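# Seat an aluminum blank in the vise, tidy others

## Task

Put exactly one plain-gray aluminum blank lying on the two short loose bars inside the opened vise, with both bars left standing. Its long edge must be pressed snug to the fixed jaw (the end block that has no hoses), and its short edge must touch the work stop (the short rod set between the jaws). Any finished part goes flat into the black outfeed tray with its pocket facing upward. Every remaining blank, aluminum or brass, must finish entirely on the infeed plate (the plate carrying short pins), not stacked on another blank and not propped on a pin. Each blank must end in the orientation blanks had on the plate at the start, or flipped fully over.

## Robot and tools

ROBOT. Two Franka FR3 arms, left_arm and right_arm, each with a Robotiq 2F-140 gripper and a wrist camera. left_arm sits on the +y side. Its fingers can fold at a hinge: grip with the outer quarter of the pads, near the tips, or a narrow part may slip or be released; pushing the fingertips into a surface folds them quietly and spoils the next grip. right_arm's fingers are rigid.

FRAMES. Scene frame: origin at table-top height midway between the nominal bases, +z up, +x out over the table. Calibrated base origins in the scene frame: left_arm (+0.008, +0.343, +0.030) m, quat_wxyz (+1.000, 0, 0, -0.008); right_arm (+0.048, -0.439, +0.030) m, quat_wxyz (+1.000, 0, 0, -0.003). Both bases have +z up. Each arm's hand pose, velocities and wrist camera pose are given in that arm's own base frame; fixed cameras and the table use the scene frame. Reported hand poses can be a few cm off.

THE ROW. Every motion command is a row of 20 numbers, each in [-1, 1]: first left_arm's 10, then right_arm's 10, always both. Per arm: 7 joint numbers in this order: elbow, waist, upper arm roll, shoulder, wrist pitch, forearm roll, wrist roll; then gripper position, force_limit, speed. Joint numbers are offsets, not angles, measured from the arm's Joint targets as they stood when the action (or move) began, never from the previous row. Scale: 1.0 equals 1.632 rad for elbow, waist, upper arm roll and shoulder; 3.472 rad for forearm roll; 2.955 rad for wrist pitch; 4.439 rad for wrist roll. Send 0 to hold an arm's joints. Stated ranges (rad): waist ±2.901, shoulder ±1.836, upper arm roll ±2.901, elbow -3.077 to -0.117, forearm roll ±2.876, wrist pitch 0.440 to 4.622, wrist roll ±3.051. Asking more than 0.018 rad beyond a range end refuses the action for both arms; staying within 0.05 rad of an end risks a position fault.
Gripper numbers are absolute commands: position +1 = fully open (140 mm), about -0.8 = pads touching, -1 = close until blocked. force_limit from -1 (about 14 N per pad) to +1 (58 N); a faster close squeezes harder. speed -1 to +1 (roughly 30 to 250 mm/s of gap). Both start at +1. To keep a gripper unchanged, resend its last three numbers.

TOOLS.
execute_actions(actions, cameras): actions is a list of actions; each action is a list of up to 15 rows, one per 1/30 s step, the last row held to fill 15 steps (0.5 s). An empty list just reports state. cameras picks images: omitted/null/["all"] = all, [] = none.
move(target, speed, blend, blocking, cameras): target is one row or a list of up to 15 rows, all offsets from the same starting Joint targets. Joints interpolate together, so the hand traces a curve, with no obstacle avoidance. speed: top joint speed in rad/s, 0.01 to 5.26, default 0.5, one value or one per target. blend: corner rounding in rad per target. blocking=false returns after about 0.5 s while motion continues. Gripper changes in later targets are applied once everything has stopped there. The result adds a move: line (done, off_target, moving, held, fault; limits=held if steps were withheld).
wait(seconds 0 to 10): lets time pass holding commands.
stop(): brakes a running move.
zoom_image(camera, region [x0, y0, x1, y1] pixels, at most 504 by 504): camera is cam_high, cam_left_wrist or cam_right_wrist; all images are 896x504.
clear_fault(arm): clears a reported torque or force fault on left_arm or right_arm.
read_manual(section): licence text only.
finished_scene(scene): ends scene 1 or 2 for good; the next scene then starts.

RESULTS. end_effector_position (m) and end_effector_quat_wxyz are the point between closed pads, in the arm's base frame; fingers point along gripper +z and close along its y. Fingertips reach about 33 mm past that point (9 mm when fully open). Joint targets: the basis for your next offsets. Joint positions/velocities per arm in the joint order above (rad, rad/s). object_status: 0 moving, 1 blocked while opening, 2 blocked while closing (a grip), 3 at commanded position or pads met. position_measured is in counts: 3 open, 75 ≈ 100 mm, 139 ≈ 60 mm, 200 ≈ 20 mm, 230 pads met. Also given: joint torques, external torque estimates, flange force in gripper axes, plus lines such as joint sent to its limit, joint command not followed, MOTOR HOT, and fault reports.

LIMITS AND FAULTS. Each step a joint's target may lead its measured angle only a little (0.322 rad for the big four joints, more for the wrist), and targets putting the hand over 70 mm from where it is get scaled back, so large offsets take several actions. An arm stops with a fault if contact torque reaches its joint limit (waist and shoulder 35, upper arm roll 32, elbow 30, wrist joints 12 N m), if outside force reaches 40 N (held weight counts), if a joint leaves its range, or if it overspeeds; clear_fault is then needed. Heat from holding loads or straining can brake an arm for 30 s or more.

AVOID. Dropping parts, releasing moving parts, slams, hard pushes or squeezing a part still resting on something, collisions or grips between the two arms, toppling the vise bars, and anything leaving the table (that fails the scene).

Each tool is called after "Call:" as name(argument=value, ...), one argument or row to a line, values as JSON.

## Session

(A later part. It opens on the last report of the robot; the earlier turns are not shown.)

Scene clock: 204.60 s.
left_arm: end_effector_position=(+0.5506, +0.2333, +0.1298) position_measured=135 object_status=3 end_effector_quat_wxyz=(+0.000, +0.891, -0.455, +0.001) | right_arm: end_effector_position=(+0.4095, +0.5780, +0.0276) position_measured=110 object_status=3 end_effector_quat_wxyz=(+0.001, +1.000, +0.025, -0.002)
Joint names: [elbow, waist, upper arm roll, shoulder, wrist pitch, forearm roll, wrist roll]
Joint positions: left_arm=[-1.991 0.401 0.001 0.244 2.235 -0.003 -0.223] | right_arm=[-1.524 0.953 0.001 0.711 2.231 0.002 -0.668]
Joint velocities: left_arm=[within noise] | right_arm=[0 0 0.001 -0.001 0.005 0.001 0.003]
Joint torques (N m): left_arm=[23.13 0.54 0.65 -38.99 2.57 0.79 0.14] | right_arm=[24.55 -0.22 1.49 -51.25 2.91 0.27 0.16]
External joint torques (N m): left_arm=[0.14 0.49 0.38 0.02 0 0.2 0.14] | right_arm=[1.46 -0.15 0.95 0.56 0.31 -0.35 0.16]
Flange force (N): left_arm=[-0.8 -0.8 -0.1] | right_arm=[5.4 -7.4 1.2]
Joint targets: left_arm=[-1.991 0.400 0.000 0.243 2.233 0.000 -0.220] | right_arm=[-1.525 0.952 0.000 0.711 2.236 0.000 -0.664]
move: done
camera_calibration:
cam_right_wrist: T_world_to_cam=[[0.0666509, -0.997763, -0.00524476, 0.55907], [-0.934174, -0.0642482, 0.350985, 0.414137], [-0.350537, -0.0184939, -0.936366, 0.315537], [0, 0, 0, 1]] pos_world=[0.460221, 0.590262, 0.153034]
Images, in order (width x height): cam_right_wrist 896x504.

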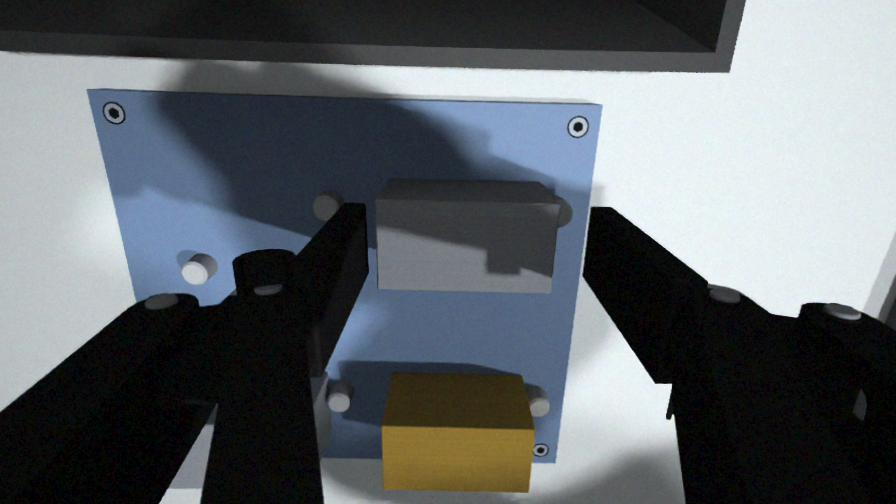

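Call:
move(
  target=[
    [0,0,0,0,0,0,0,-0.05,-1,-1,0.00805,0.00145,0,0.00457,-0.00192,0,0.00302,0.15,-1,0],
    [0,0,0,0,0,0,0,-0.05,-1,-1,0.00805,0.00145,0,0.00457,-0.00192,0,0.00302,-1,-1,-1],
  ],
  speed=[0.05,0.2],
  cameras=["cam_right_wrist"],
)

Call:
move(
  target=[
    [0,0,0,0,0,0,0,-0.05,-1,-1,0.0369,0,0,-0.0783,-0.0635,0,0,-1,-1,-1],
    [0,0,0,0,0,0,0,-0.05,-1,-1,-0.2788,-0.2764,0,-0.3055,-0.0148,0,-0.0934,-1,-1,-1],
  ],
  speed=[0.25,0.5],
  blend=[0.04,0],
  cameras=["cam_right_wrist"],
)

Call:
zoom_image(
  camera="cam_right_wrist",
  region=[260, 80, 640, 330],
)

Scene clock: 221.43 s.
left_arm: end_effector_position=(+0.5505, +0.2333, +0.1297) position_measured=135 object_status=3 end_effector_quat_wxyz=(+0.000, +0.891, -0.455, +0.001) | right_arm: end_effector_position=(+0.4118, +0.5815, +0.0287) position_measured=140 object_status=2 end_effector_quat_wxyz=(-0.001, +1.000, +0.018, +0.000)
Joint names: [elbow, waist, upper arm roll, shoulder, wrist pitch, forearm roll, wrist roll]
Joint positions: left_arm=[-1.991 0.401 0.001 0.244 2.235 -0.003 -0.223] | right_arm=[-1.513 0.953 0.001 0.717 2.232 0.002 -0.654]
Joint velocities: within noise
Joint torques (N m): left_arm=[23.09 0.56 0.67 -38.98 2.59 0.78 0.1] | right_arm=[24.73 0.12 1.38 -50.88 2.72 0.33 0.1]
External joint torques (N m): left_arm=[0.06 0.65 0.53 0.12 0.01 0.19 0.1] | right_arm=[1.35 0.07 0.73 1.46 0.07 -0.3 0.1]
Flange force (N): left_arm=[-1.0 -0.8 0.1] | right_arm=[7.0 -9.9 2.2]
Joint targets: left_arm=[-1.991 0.400 0.000 0.243 2.233 0.000 -0.220] | right_arm=[-1.512 0.954 0.000 0.718 2.231 0.000 -0.650]
move: done
camera_calibration:
cam_right_wrist: T_world_to_cam=[[0.0527804, -0.998551, -0.0104593, 0.568699], [-0.936406, -0.0531289, 0.346872, 0.410629], [-0.346926, -0.00851397, -0.937854, 0.310296], [0, 0, 0, 1]] pos_world=[0.462149, 0.592333, 0.154524]
Images, in order (width x height): cam_right_wrist 896x504.

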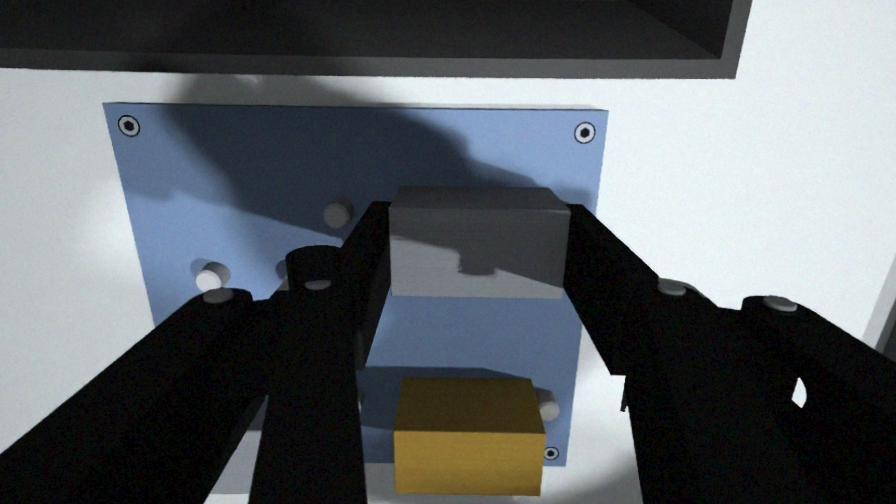

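Scene clock: 224.53 s.
left_arm: end_effector_position=(+0.5505, +0.2333, +0.1297) position_measured=135 object_status=3 end_effector_quat_wxyz=(+0.000, +0.891, -0.455, +0.001) | right_arm: end_effector_position=(+0.5231, +0.2864, +0.1481) position_measured=140 object_status=2 end_effector_quat_wxyz=(+0.002, +1.000, -0.006, -0.004)
Joint names: [elbow, waist, upper arm roll, shoulder, wrist pitch, forearm roll, wrist roll]
Joint positions: left_arm=[-1.991 0.401 0.001 0.244 2.235 -0.003 -0.223] | right_arm=[-1.967 0.503 -0.002 0.223 2.181 0.002 -1.06]
Joint velocities: left_arm=[within noise] | right_arm=[0 0 0 0.001 0 -0.001 -0.005]
Joint torques (N m): left_arm=[23.12 0.56 0.69 -39.02 2.59 0.79 0.06] | right_arm=[25.5 -0.32 1.17 -40.14 2.97 0.46 -0.32]
External joint torques (N m): left_arm=[0.18 0.45 0.37 -0.02 0.03 0.2 0.06] | right_arm=[1.96 -0.44 0.86 -1.11 0.36 -0.21 -0.32]
Flange force (N): left_arm=[-0.6 -0.8 -0.1] | right_arm=[3.9 -1.7 -2.6]
Joint targets: left_arm=[-1.991 0.400 0.000 0.243 2.233 0.000 -0.220] | right_arm=[-1.967 0.503 0.000 0.220 2.187 0.000 -1.065]
move: done
camera_calibration:
cam_right_wrist: T_world_to_cam=[[0.00559121, -0.999976, -0.00417825, 0.293527], [-0.935292, -0.0067079, 0.353814, 0.442844], [-0.353833, 0.00192963, -0.935307, 0.458566], [0, 0, 0, 1]] pos_world=[0.574803, 0.295606, 0.273442]
Images, in order (width x height): cam_right_wrist 896x504.

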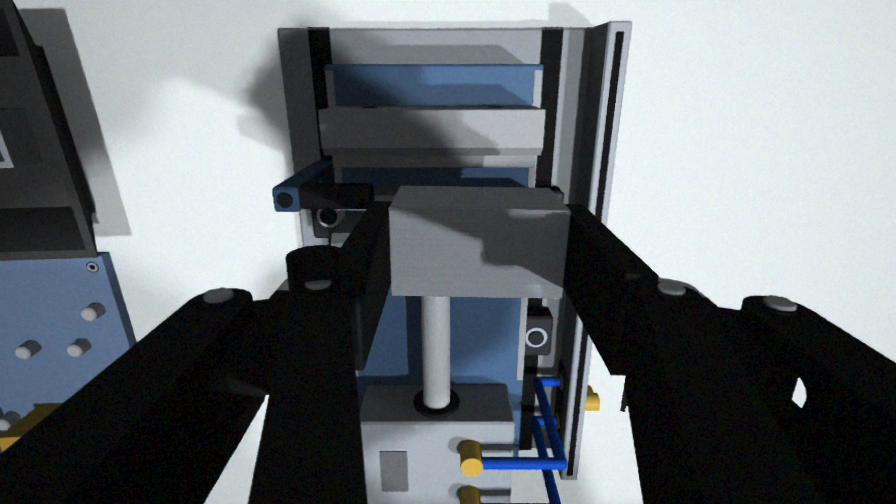

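Scaled by 1.326 from the camera's 896x504 image, which has a finer 1280x720 frame.

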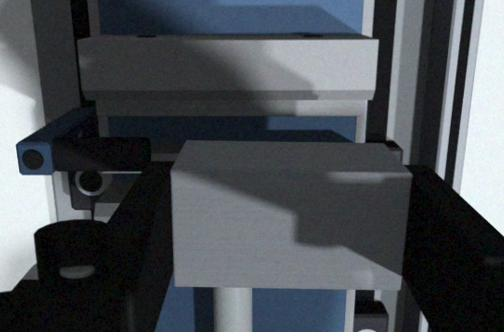

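Call:
move(
  target=[0,0,0,0,0,0,0,-0.05,-1,-1,-0.0242,0,0,0.0369,0.0338,0,0,-1,-1,-1],
  speed=0.08,
  cameras=["cam_right_wrist"],
)

Call:
zoom_image(
  camera="cam_right_wrist",
  region=[260, 80, 640, 330],
)

Scene clock: 237.40 s.
left_arm: end_effector_position=(+0.5505, +0.2332, +0.1297) position_measured=135 object_status=3 end_effector_quat_wxyz=(+0.000, +0.891, -0.455, +0.001) | right_arm: end_effector_position=(+0.5243, +0.2869, +0.1059) position_measured=140 object_status=2 end_effector_quat_wxyz=(+0.001, +1.000, -0.004, -0.002)
Joint names: [elbow, waist, upper arm roll, shoulder, wrist pitch, forearm roll, wrist roll]
Joint positions: left_arm=[-1.991 0.401 0.001 0.244 2.235 -0.003 -0.223] | right_arm=[-2.005 0.503 -0.002 0.28 2.282 0.001 -1.062]
Joint velocities: within noise
Joint torques (N m): left_arm=[23.06 0.55 0.7 -38.94 2.62 0.78 0.06] | right_arm=[24.29 -0.2 1.32 -39.95 2.86 0.54 -0.24]
External joint torques (N m): left_arm=[0.05 0.58 0.5 0.18 0.04 0.2 0.06] | right_arm=[1.54 -0.12 1.15 0.14 0.23 -0.08 -0.24]
Flange force (N): left_arm=[-0.8 -0.9 0.3] | right_arm=[5.4 -3.1 -0.4]
Joint targets: left_arm=[-1.991 0.400 0.000 0.243 2.233 0.000 -0.220] | right_arm=[-2.006 0.503 0.000 0.280 2.287 0.000 -1.065]
move: done
camera_calibration:
cam_right_wrist: T_world_to_cam=[[0.00847159, -0.999946, -0.00594033, 0.292496], [-0.936889, -0.0100135, 0.349483, 0.461166], [-0.349524, 0.00260475, -0.936924, 0.417284], [0, 0, 0, 1]] pos_world=[0.575434, 0.296011, 0.231531]
Images, in order (width x height): cam_right_wrist 896x504.

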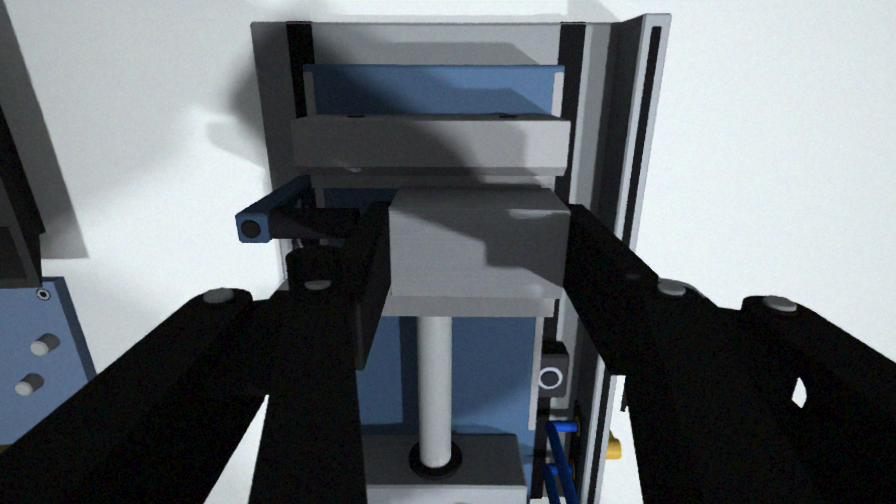

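Scaled by 1.326 from the camera's 896x504 image, which has a finer 1280x720 frame.

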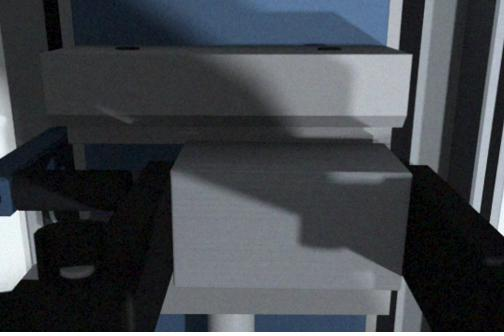

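Call:
execute_actions(
  actions=[
    [[0,0,0,0,0,0,0,-0.05,-1,-1,-0.00069,0,0,0.00145,0.00118,0,0,-1,-1,-1]],
    [[0,0,0,0,0,0,0,-0.05,-1,-1,-0.00069,0,0,0.00145,0.00118,0,0,-1,-1,-1]],
    [[0,0,0,0,0,0,0,-0.05,-1,-1,0.0032,-0.00074,0,0.00216,-0.00058,0,-0.00027,-1,-1,-1]],
    [[0,0,0,0,0,0,0,-0.05,-1,-1,0.0032,-0.00074,0,0.00216,-0.00058,0,-0.00027,-1,-1,-1]],
  ],
  cameras=["cam_right_wrist"],
)

Call:
zoom_image(
  camera="cam_right_wrist",
  region=[260, 80, 640, 330],
)

Scene clock: 246.33 s.
left_arm: end_effector_position=(+0.5505, +0.2332, +0.1297) position_measured=135 object_status=3 end_effector_quat_wxyz=(+0.000, +0.891, -0.455, +0.001) | right_arm: end_effector_position=(+0.5258, +0.2876, +0.1012) position_measured=140 object_status=2 end_effector_quat_wxyz=(+0.001, +1.000, -0.004, -0.002)
Joint names: [elbow, waist, upper arm roll, shoulder, wrist pitch, forearm roll, wrist roll]
Joint positions: left_arm=[-1.991 0.401 0.001 0.244 2.235 -0.003 -0.223] | right_arm=[-2.001 0.502 -0.002 0.292 2.289 0.001 -1.064]
Joint velocities: within noise
Joint torques (N m): left_arm=[23.11 0.53 0.71 -38.97 2.62 0.78 0.08] | right_arm=[25.31 -0.83 1.19 -40.08 2.77 0.54 -0.19]
External joint torques (N m): left_arm=[0.08 0.69 0.63 0.15 0.05 0.19 0.08] | right_arm=[2.67 -0.78 0.98 0.24 0.15 -0.08 -0.19]
External joint torques at the end of the 1st action: left_arm=[0.25 0.55 0.44 -0.13 0.05 0.19 0.06] | right_arm=[1.33 -0.34 0.93 0.42 0.23 -0.08 -0.23]
External joint torques at the end of the 2nd action: left_arm=[0.12 0.67 0.62 0.16 0.03 0.2 0.08] | right_arm=[1.66 -0.27 0.98 0.34 0.27 -0.09 -0.21]
External joint torques at the end of the 3rd action: left_arm=[0.21 0.39 0.36 -0.03 0.04 0.19 0.09] | right_arm=[2.32 -0.26 1.02 0.29 0.01 -0.11 -0.2]
Flange force (N): left_arm=[-1.1 -0.9 0.2] | right_arm=[10.1 -4.8 -1.2]
Flange force at the end of the 1st action (N): left_arm=[-0.8 -0.8 -0.3] | right_arm=[5.5 -2.7 0.2]
Flange force at the end of the 2nd action (N): left_arm=[-1.0 -1.1 0.2] | right_arm=[6.3 -3.4 -0.1]
Flange force at the end of the 3rd action (N): left_arm=[-0.6 -0.9 -0.1] | right_arm=[8.8 -4.8 -1.2]
Joint targets: left_arm=[-1.991 0.400 0.000 0.243 2.233 0.000 -0.220] | right_arm=[-1.998 0.501 0.000 0.292 2.290 0.000 -1.067]
Step readings (joint positions of left_arm | right_arm; steps 1 to 15: 1st action; 16 to 30: 2nd action; 31 to 45: 3rd action; 46 to 60: 4th action):
0: [-1.991 0.401 0.001 0.244 2.235 -0.003 -0.223] | [-2.006 0.503 -0.002 0.280 2.283 0.001 -1.062]
1: [-1.991 0.401 0.001 0.244 2.235 -0.003 -0.223] | [-2.006 0.503 -0.002 0.280 2.283 0.001 -1.062]
2: [-1.991 0.401 0.001 0.244 2.235 -0.003 -0.223] | [-2.006 0.503 -0.002 0.280 2.283 0.001 -1.062]
4: [-1.991 0.401 0.001 0.244 2.235 -0.003 -0.223] | [-2.006 0.503 -0.002 0.281 2.284 0.001 -1.062]
8: [-1.991 0.401 0.001 0.244 2.235 -0.003 -0.223] | [-2.006 0.503 -0.002 0.282 2.285 0.001 -1.062]
15: [-1.991 0.401 0.001 0.244 2.235 -0.003 -0.223] | [-2.007 0.503 -0.002 0.282 2.285 0.001 -1.062]
16: [-1.991 0.401 0.001 0.244 2.235 -0.003 -0.223] | [-2.007 0.503 -0.002 0.282 2.286 0.001 -1.062]
17: [-1.991 0.401 0.001 0.244 2.235 -0.003 -0.223] | [-2.007 0.503 -0.002 0.283 2.286 0.001 -1.062]
19: [-1.991 0.401 0.001 0.244 2.235 -0.003 -0.223] | [-2.007 0.503 -0.002 0.284 2.287 0.001 -1.062]
23: [-1.991 0.401 0.001 0.244 2.235 -0.003 -0.223] | [-2.008 0.503 -0.002 0.284 2.289 0.001 -1.062]
30: [-1.991 0.401 0.001 0.244 2.235 -0.003 -0.223] | [-2.008 0.503 -0.002 0.285 2.289 0.001 -1.062]
31: [-1.991 0.401 0.001 0.244 2.235 -0.003 -0.223] | [-2.008 0.503 -0.002 0.285 2.289 0.001 -1.062]
32: [-1.991 0.401 0.001 0.244 2.235 -0.003 -0.223] | [-2.007 0.503 -0.002 0.285 2.289 0.001 -1.062]
34: [-1.991 0.401 0.001 0.244 2.235 -0.003 -0.223] | [-2.007 0.503 -0.002 0.287 2.289 0.001 -1.062]
38: [-1.991 0.401 0.001 0.244 2.235 -0.003 -0.223] | [-2.006 0.503 -0.002 0.288 2.289 0.001 -1.062]
45: [-1.991 0.401 0.001 0.244 2.235 -0.003 -0.223] | [-2.006 0.503 -0.002 0.288 2.289 0.001 -1.063]
46: [-1.991 0.401 0.001 0.244 2.235 -0.003 -0.223] | [-2.006 0.503 -0.002 0.288 2.289 0.001 -1.063]
47: [-1.991 0.401 0.001 0.244 2.235 -0.003 -0.223] | [-2.004 0.503 -0.002 0.289 2.289 0.001 -1.063]
49: [-1.991 0.401 0.001 0.244 2.235 -0.003 -0.223] | [-2.003 0.503 -0.002 0.291 2.289 0.001 -1.063]
53: [-1.991 0.401 0.001 0.244 2.235 -0.003 -0.223] | [-2.002 0.502 -0.002 0.291 2.289 0.001 -1.063]
60: [-1.991 0.401 0.001 0.244 2.235 -0.003 -0.223] | [-2.001 0.502 -0.002 0.292 2.289 0.001 -1.064]
camera_calibration:
cam_right_wrist: T_world_to_cam=[[0.0098956, -0.999934, -0.00582453, 0.292398], [-0.936766, -0.0113079, 0.349773, 0.464596], [-0.349815, 0.00199501, -0.936817, 0.413668], [0, 0, 0, 1]] pos_world=[0.577032, 0.296807, 0.226731]
Images, in order (width x height): cam_right_wrist 896x504.

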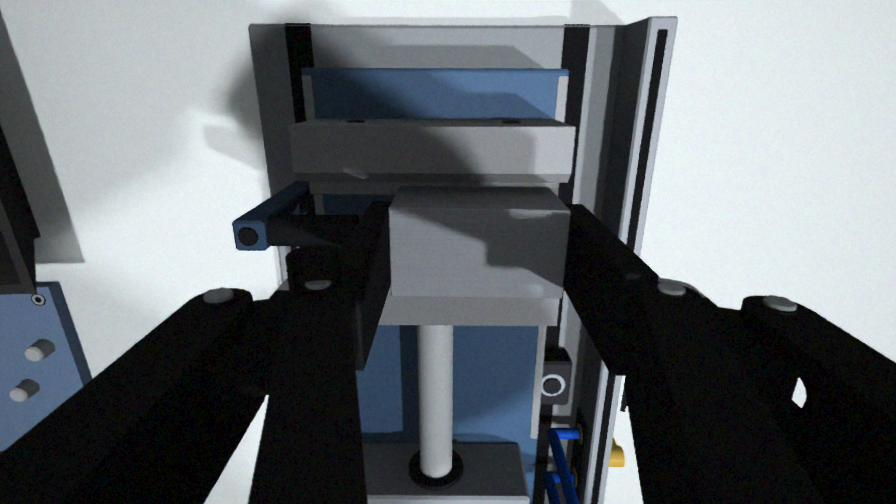

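Scaled by 1.326 from the camera's 896x504 image, which has a finer 1280x720 frame.

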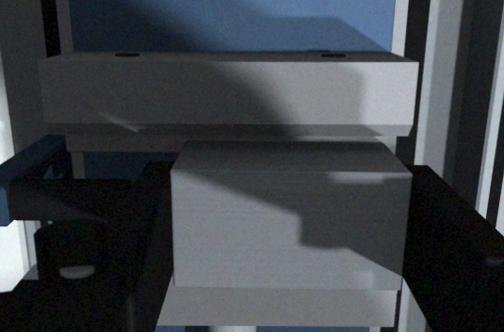

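Call:
execute_actions(
  actions=[
    [[0,0,0,0,0,0,0,-0.05,-1,-1,0.00257,-0.00049,0,0.00053,-0.00113,0,-0.00018,-1,-1,-1]],
    [[0,0,0,0,0,0,0,-0.05,-1,-1,0.00214,-0.00049,0,0.00144,-0.00039,0,-0.00018,-1,-1,-1]],
    [[0,0,0,0,0,0,0,-0.05,-1,-1,0.00214,-0.00049,0,0.00144,-0.00039,0,-0.00018,-1,-1,-1]],
  ],
  cameras=["cam_right_wrist"],
)

Call:
zoom_image(
  camera="cam_right_wrist",
  region=[300, 140, 620, 240],
)

Scene clock: 252.90 s.
left_arm: end_effector_position=(+0.5505, +0.2332, +0.1297) position_measured=135 object_status=3 end_effector_quat_wxyz=(+0.001, +0.891, -0.455, +0.001) | right_arm: end_effector_position=(+0.5298, +0.2883, +0.1022) position_measured=140 object_status=2 end_effector_quat_wxyz=(+0.000, +1.000, -0.004, +0.000)
Joint names: [elbow, waist, upper arm roll, shoulder, wrist pitch, forearm roll, wrist roll]
Joint positions: left_arm=[-1.991 0.401 0.001 0.244 2.235 -0.003 -0.223] | right_arm=[-1.99 0.5 -0.002 0.298 2.288 0.001 -1.066]
Joint velocities: within noise
Joint torques (N m): left_arm=[23.11 0.54 0.71 -38.99 2.62 0.79 0.1] | right_arm=[25.4 -0.95 1.23 -40.45 2.56 0.53 -0.18]
External joint torques (N m): left_arm=[0.12 0.52 0.47 0.07 0.05 0.2 0.1] | right_arm=[2.6 -1.13 0.81 0.28 -0.09 -0.09 -0.18]
External joint torques at the end of the 1st action: left_arm=[0.19 0.58 0.52 -0.06 0.06 0.2 0.1] | right_arm=[2.58 -0.77 1 0.12 0.02 -0.12 -0.31]
External joint torques at the end of the 2nd action: left_arm=[0.21 0.55 0.5 -0.02 0.06 0.19 0.1] | right_arm=[2.49 -0.75 0.98 0.16 -0.13 -0.09 -0.26]
Flange force (N): left_arm=[-0.8 -0.8 0.1] | right_arm=[10.5 -4.5 -1.6]
Flange force at the end of the 1st action (N): left_arm=[-0.9 -0.7 -0.1] | right_arm=[9.7 -4.4 -1.5]
Flange force at the end of the 2nd action (N): left_arm=[-0.8 -0.9 -0.1] | right_arm=[9.6 -4.5 -1.7]
Joint targets: left_arm=[-1.991 0.400 0.000 0.243 2.233 0.000 -0.220] | right_arm=[-1.987 0.498 0.000 0.297 2.285 0.000 -1.070]
Step readings (joint positions of left_arm | right_arm; steps 1 to 15: 1st action; 16 to 30: 2nd action; 31 to 45: 3rd action):
0: [-1.991 0.401 0.001 0.244 2.235 -0.003 -0.223] | [-2.001 0.502 -0.002 0.292 2.289 0.001 -1.064]
1: [-1.991 0.401 0.001 0.244 2.235 -0.003 -0.223] | [-2.001 0.502 -0.002 0.292 2.289 0.001 -1.064]
2: [-1.991 0.401 0.001 0.244 2.235 -0.003 -0.223] | [-2.000 0.502 -0.002 0.292 2.289 0.001 -1.064]
4: [-1.991 0.401 0.001 0.244 2.235 -0.003 -0.223] | [-1.998 0.502 -0.002 0.293 2.289 0.001 -1.064]
8: [-1.991 0.401 0.001 0.244 2.235 -0.003 -0.223] | [-1.997 0.502 -0.002 0.293 2.289 0.001 -1.064]
15: [-1.991 0.401 0.001 0.244 2.235 -0.003 -0.223] | [-1.997 0.502 -0.002 0.293 2.289 0.001 -1.064]
16: [-1.991 0.401 0.001 0.244 2.235 -0.003 -0.223] | [-1.997 0.502 -0.002 0.293 2.289 0.001 -1.064]
17: [-1.991 0.401 0.001 0.244 2.235 -0.003 -0.223] | [-1.996 0.501 -0.002 0.294 2.289 0.001 -1.065]
19: [-1.991 0.401 0.001 0.244 2.235 -0.003 -0.223] | [-1.995 0.501 -0.002 0.294 2.289 0.001 -1.065]
23: [-1.991 0.401 0.001 0.244 2.235 -0.003 -0.223] | [-1.994 0.501 -0.002 0.295 2.289 0.001 -1.065]
30: [-1.991 0.401 0.001 0.244 2.235 -0.003 -0.223] | [-1.994 0.501 -0.002 0.295 2.289 0.001 -1.065]
31: [-1.991 0.401 0.001 0.244 2.235 -0.003 -0.223] | [-1.993 0.501 -0.002 0.295 2.289 0.001 -1.065]
32: [-1.991 0.401 0.001 0.244 2.235 -0.003 -0.223] | [-1.993 0.501 -0.002 0.296 2.289 0.001 -1.065]
34: [-1.991 0.401 0.001 0.244 2.235 -0.003 -0.223] | [-1.991 0.500 -0.002 0.297 2.289 0.001 -1.065]
38: [-1.991 0.401 0.001 0.244 2.235 -0.003 -0.223] | [-1.991 0.500 -0.002 0.297 2.288 0.001 -1.066]
45: [-1.991 0.401 0.001 0.244 2.235 -0.003 -0.223] | [-1.990 0.500 -0.002 0.298 2.288 0.001 -1.066]
camera_calibration:
cam_right_wrist: T_world_to_cam=[[0.0102517, -0.999919, -0.00750938, 0.293054], [-0.937878, -0.0122197, 0.346751, 0.469054], [-0.346815, 0.00348809, -0.937927, 0.414177], [0, 0, 0, 1]] pos_world=[0.580553, 0.297317, 0.228024]
Images, in order (width x height): cam_right_wrist 896x504.

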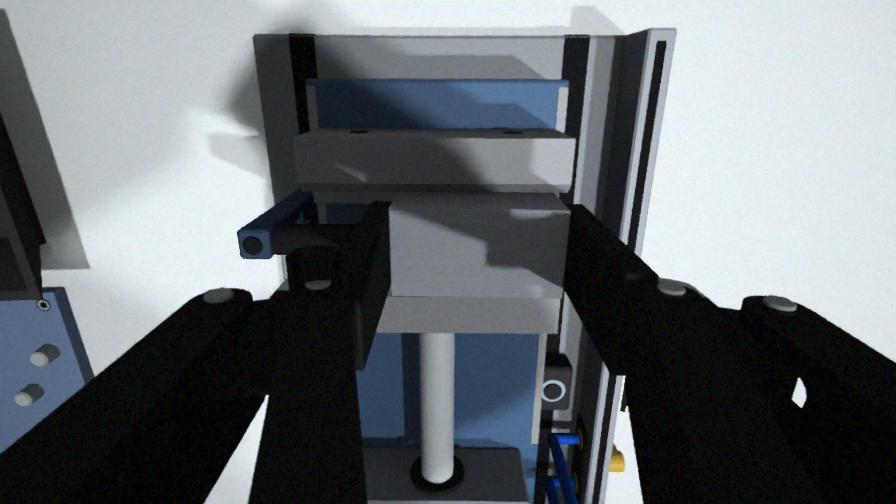

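Scaled by 1.575 from the camera's 896x504 image, which has a finer 1280x720 frame.

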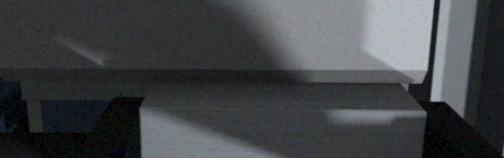

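Call:
execute_actions(
  actions=[
    [[0,0,0,0,0,0,0,-0.05,-1,-1,0.00214,-0.00049,0,0.00144,-0.00039,0,-0.00018,-1,-1,-1]],
    [[0,0,0,0,0,0,0,-0.05,-1,-1,0.00214,-0.00049,0,0.00144,-0.00039,0,-0.00018,-1,-1,-1]],
    [[0,0,0,0,0,0,0,-0.05,-1,-1,0.00214,-0.00049,0,0.00144,-0.00039,0,-0.00018,-1,-1,-1]],
  ],
  cameras=["cam_right_wrist"],
)

Call:
zoom_image(
  camera="cam_right_wrist",
  region=[300, 140, 620, 240],
)

Scene clock: 258.03 s.
left_arm: end_effector_position=(+0.5505, +0.2332, +0.1297) position_measured=135 object_status=3 end_effector_quat_wxyz=(+0.001, +0.891, -0.455, +0.001) | right_arm: end_effector_position=(+0.5301, +0.2885, +0.1013) position_measured=140 object_status=2 end_effector_quat_wxyz=(+0.001, +1.000, -0.002, -0.003)
Joint names: [elbow, waist, upper arm roll, shoulder, wrist pitch, forearm roll, wrist roll]
Joint positions: left_arm=[-1.991 0.401 0.001 0.244 2.235 -0.003 -0.223] | right_arm=[-1.981 0.499 -0.001 0.305 2.279 0.001 -1.07]
Joint velocities: within noise
Joint torques (N m): left_arm=[23.11 0.53 0.79 -38.97 2.63 0.8 0.1] | right_arm=[26.14 -1.63 0.49 -40.71 3.21 0.42 -0.15]
External joint torques (N m): left_arm=[0.02 0.48 0.53 0.2 0.03 0.21 0.1] | right_arm=[3.35 -1.54 0.29 0.24 0.58 -0.21 -0.15]
External joint torques at the end of the 1st action: left_arm=[0.1 0.47 0.5 0.08 0.05 0.2 0.06] | right_arm=[2.98 -1.21 0.69 0 0.11 -0.09 -0.21]
External joint torques at the end of the 2nd action: left_arm=[0.24 0.46 0.46 -0.11 0.08 0.19 0.09] | right_arm=[3.12 -1.47 0.38 0.06 0.37 -0.16 -0.15]
Flange force (N): left_arm=[-0.8 -0.8 0.3] | right_arm=[12.6 -4.8 -0.8]
Flange force at the end of the 1st action (N): left_arm=[-0.7 -0.7 0.1] | right_arm=[11.0 -4.5 -1.9]
Flange force at the end of the 2nd action (N): left_arm=[-0.8 -0.8 -0.2] | right_arm=[11.5 -4.4 -1.3]
Joint targets: left_arm=[-1.991 0.400 0.000 0.243 2.233 0.000 -0.220] | right_arm=[-1.977 0.496 0.000 0.304 2.281 0.000 -1.072]
Step readings (joint positions of left_arm | right_arm; steps 1 to 15: 1st action; 16 to 30: 2nd action; 31 to 45: 3rd action):
0: [-1.991 0.401 0.001 0.244 2.235 -0.003 -0.223] | [-1.990 0.500 -0.002 0.298 2.287 0.001 -1.066]
1: [-1.991 0.401 0.001 0.244 2.235 -0.003 -0.223] | [-1.990 0.500 -0.002 0.298 2.287 0.001 -1.066]
2: [-1.991 0.401 0.001 0.244 2.235 -0.003 -0.223] | [-1.989 0.500 -0.002 0.298 2.286 0.001 -1.067]
4: [-1.991 0.401 0.001 0.244 2.235 -0.003 -0.223] | [-1.988 0.500 -0.002 0.299 2.286 0.001 -1.067]
8: [-1.991 0.401 0.001 0.244 2.235 -0.003 -0.223] | [-1.987 0.500 -0.002 0.300 2.285 0.001 -1.067]
15: [-1.991 0.401 0.001 0.244 2.235 -0.003 -0.223] | [-1.987 0.500 -0.002 0.300 2.285 0.001 -1.067]
16: [-1.991 0.401 0.001 0.244 2.235 -0.003 -0.223] | [-1.987 0.500 -0.002 0.300 2.285 0.001 -1.067]
17: [-1.991 0.401 0.001 0.244 2.235 -0.003 -0.223] | [-1.986 0.500 -0.001 0.300 2.284 0.001 -1.068]
19: [-1.991 0.401 0.001 0.244 2.235 -0.003 -0.223] | [-1.985 0.499 -0.001 0.301 2.283 0.001 -1.068]
23: [-1.991 0.401 0.001 0.244 2.235 -0.003 -0.223] | [-1.984 0.499 -0.001 0.302 2.282 0.001 -1.068]
30: [-1.991 0.401 0.001 0.244 2.235 -0.003 -0.223] | [-1.984 0.499 -0.001 0.302 2.282 0.001 -1.069]
31: [-1.991 0.401 0.001 0.244 2.235 -0.003 -0.223] | [-1.984 0.499 -0.001 0.302 2.282 0.001 -1.069]
32: [-1.991 0.401 0.001 0.244 2.235 -0.003 -0.223] | [-1.983 0.499 -0.001 0.303 2.281 0.001 -1.069]
34: [-1.991 0.401 0.001 0.244 2.235 -0.003 -0.223] | [-1.982 0.499 -0.001 0.304 2.280 0.001 -1.069]
38: [-1.991 0.401 0.001 0.244 2.235 -0.003 -0.223] | [-1.981 0.499 -0.001 0.304 2.280 0.001 -1.069]
45: [-1.991 0.401 0.001 0.244 2.235 -0.003 -0.223] | [-1.981 0.499 -0.001 0.304 2.279 0.001 -1.070]
camera_calibration:
cam_right_wrist: T_world_to_cam=[[0.013798, -0.999892, -0.00505099, 0.291081], [-0.935868, -0.0146928, 0.352046, 0.468778], [-0.352082, -0.000130454, -0.935969, 0.416999], [0, 0, 0, 1]] pos_world=[0.581515, 0.297991, 0.226737]
Images, in order (width x height): cam_right_wrist 896x504.

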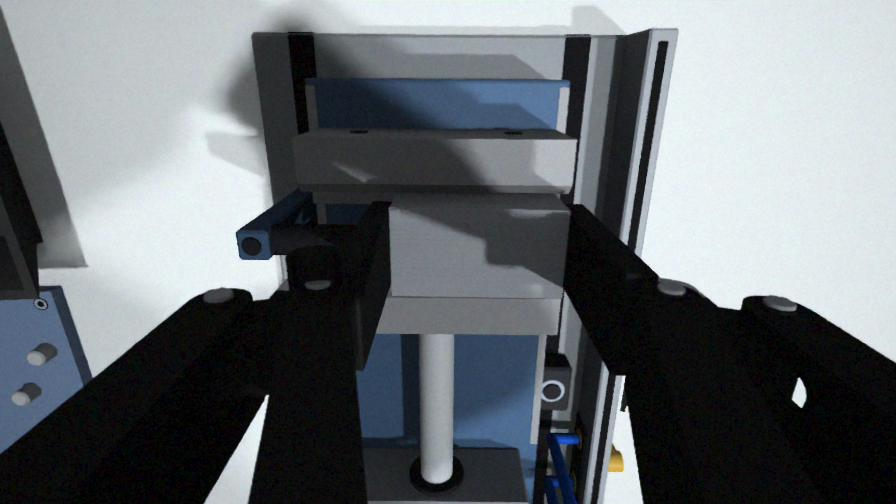

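Scaled by 1.575 from the camera's 896x504 image, which has a finer 1280x720 frame.

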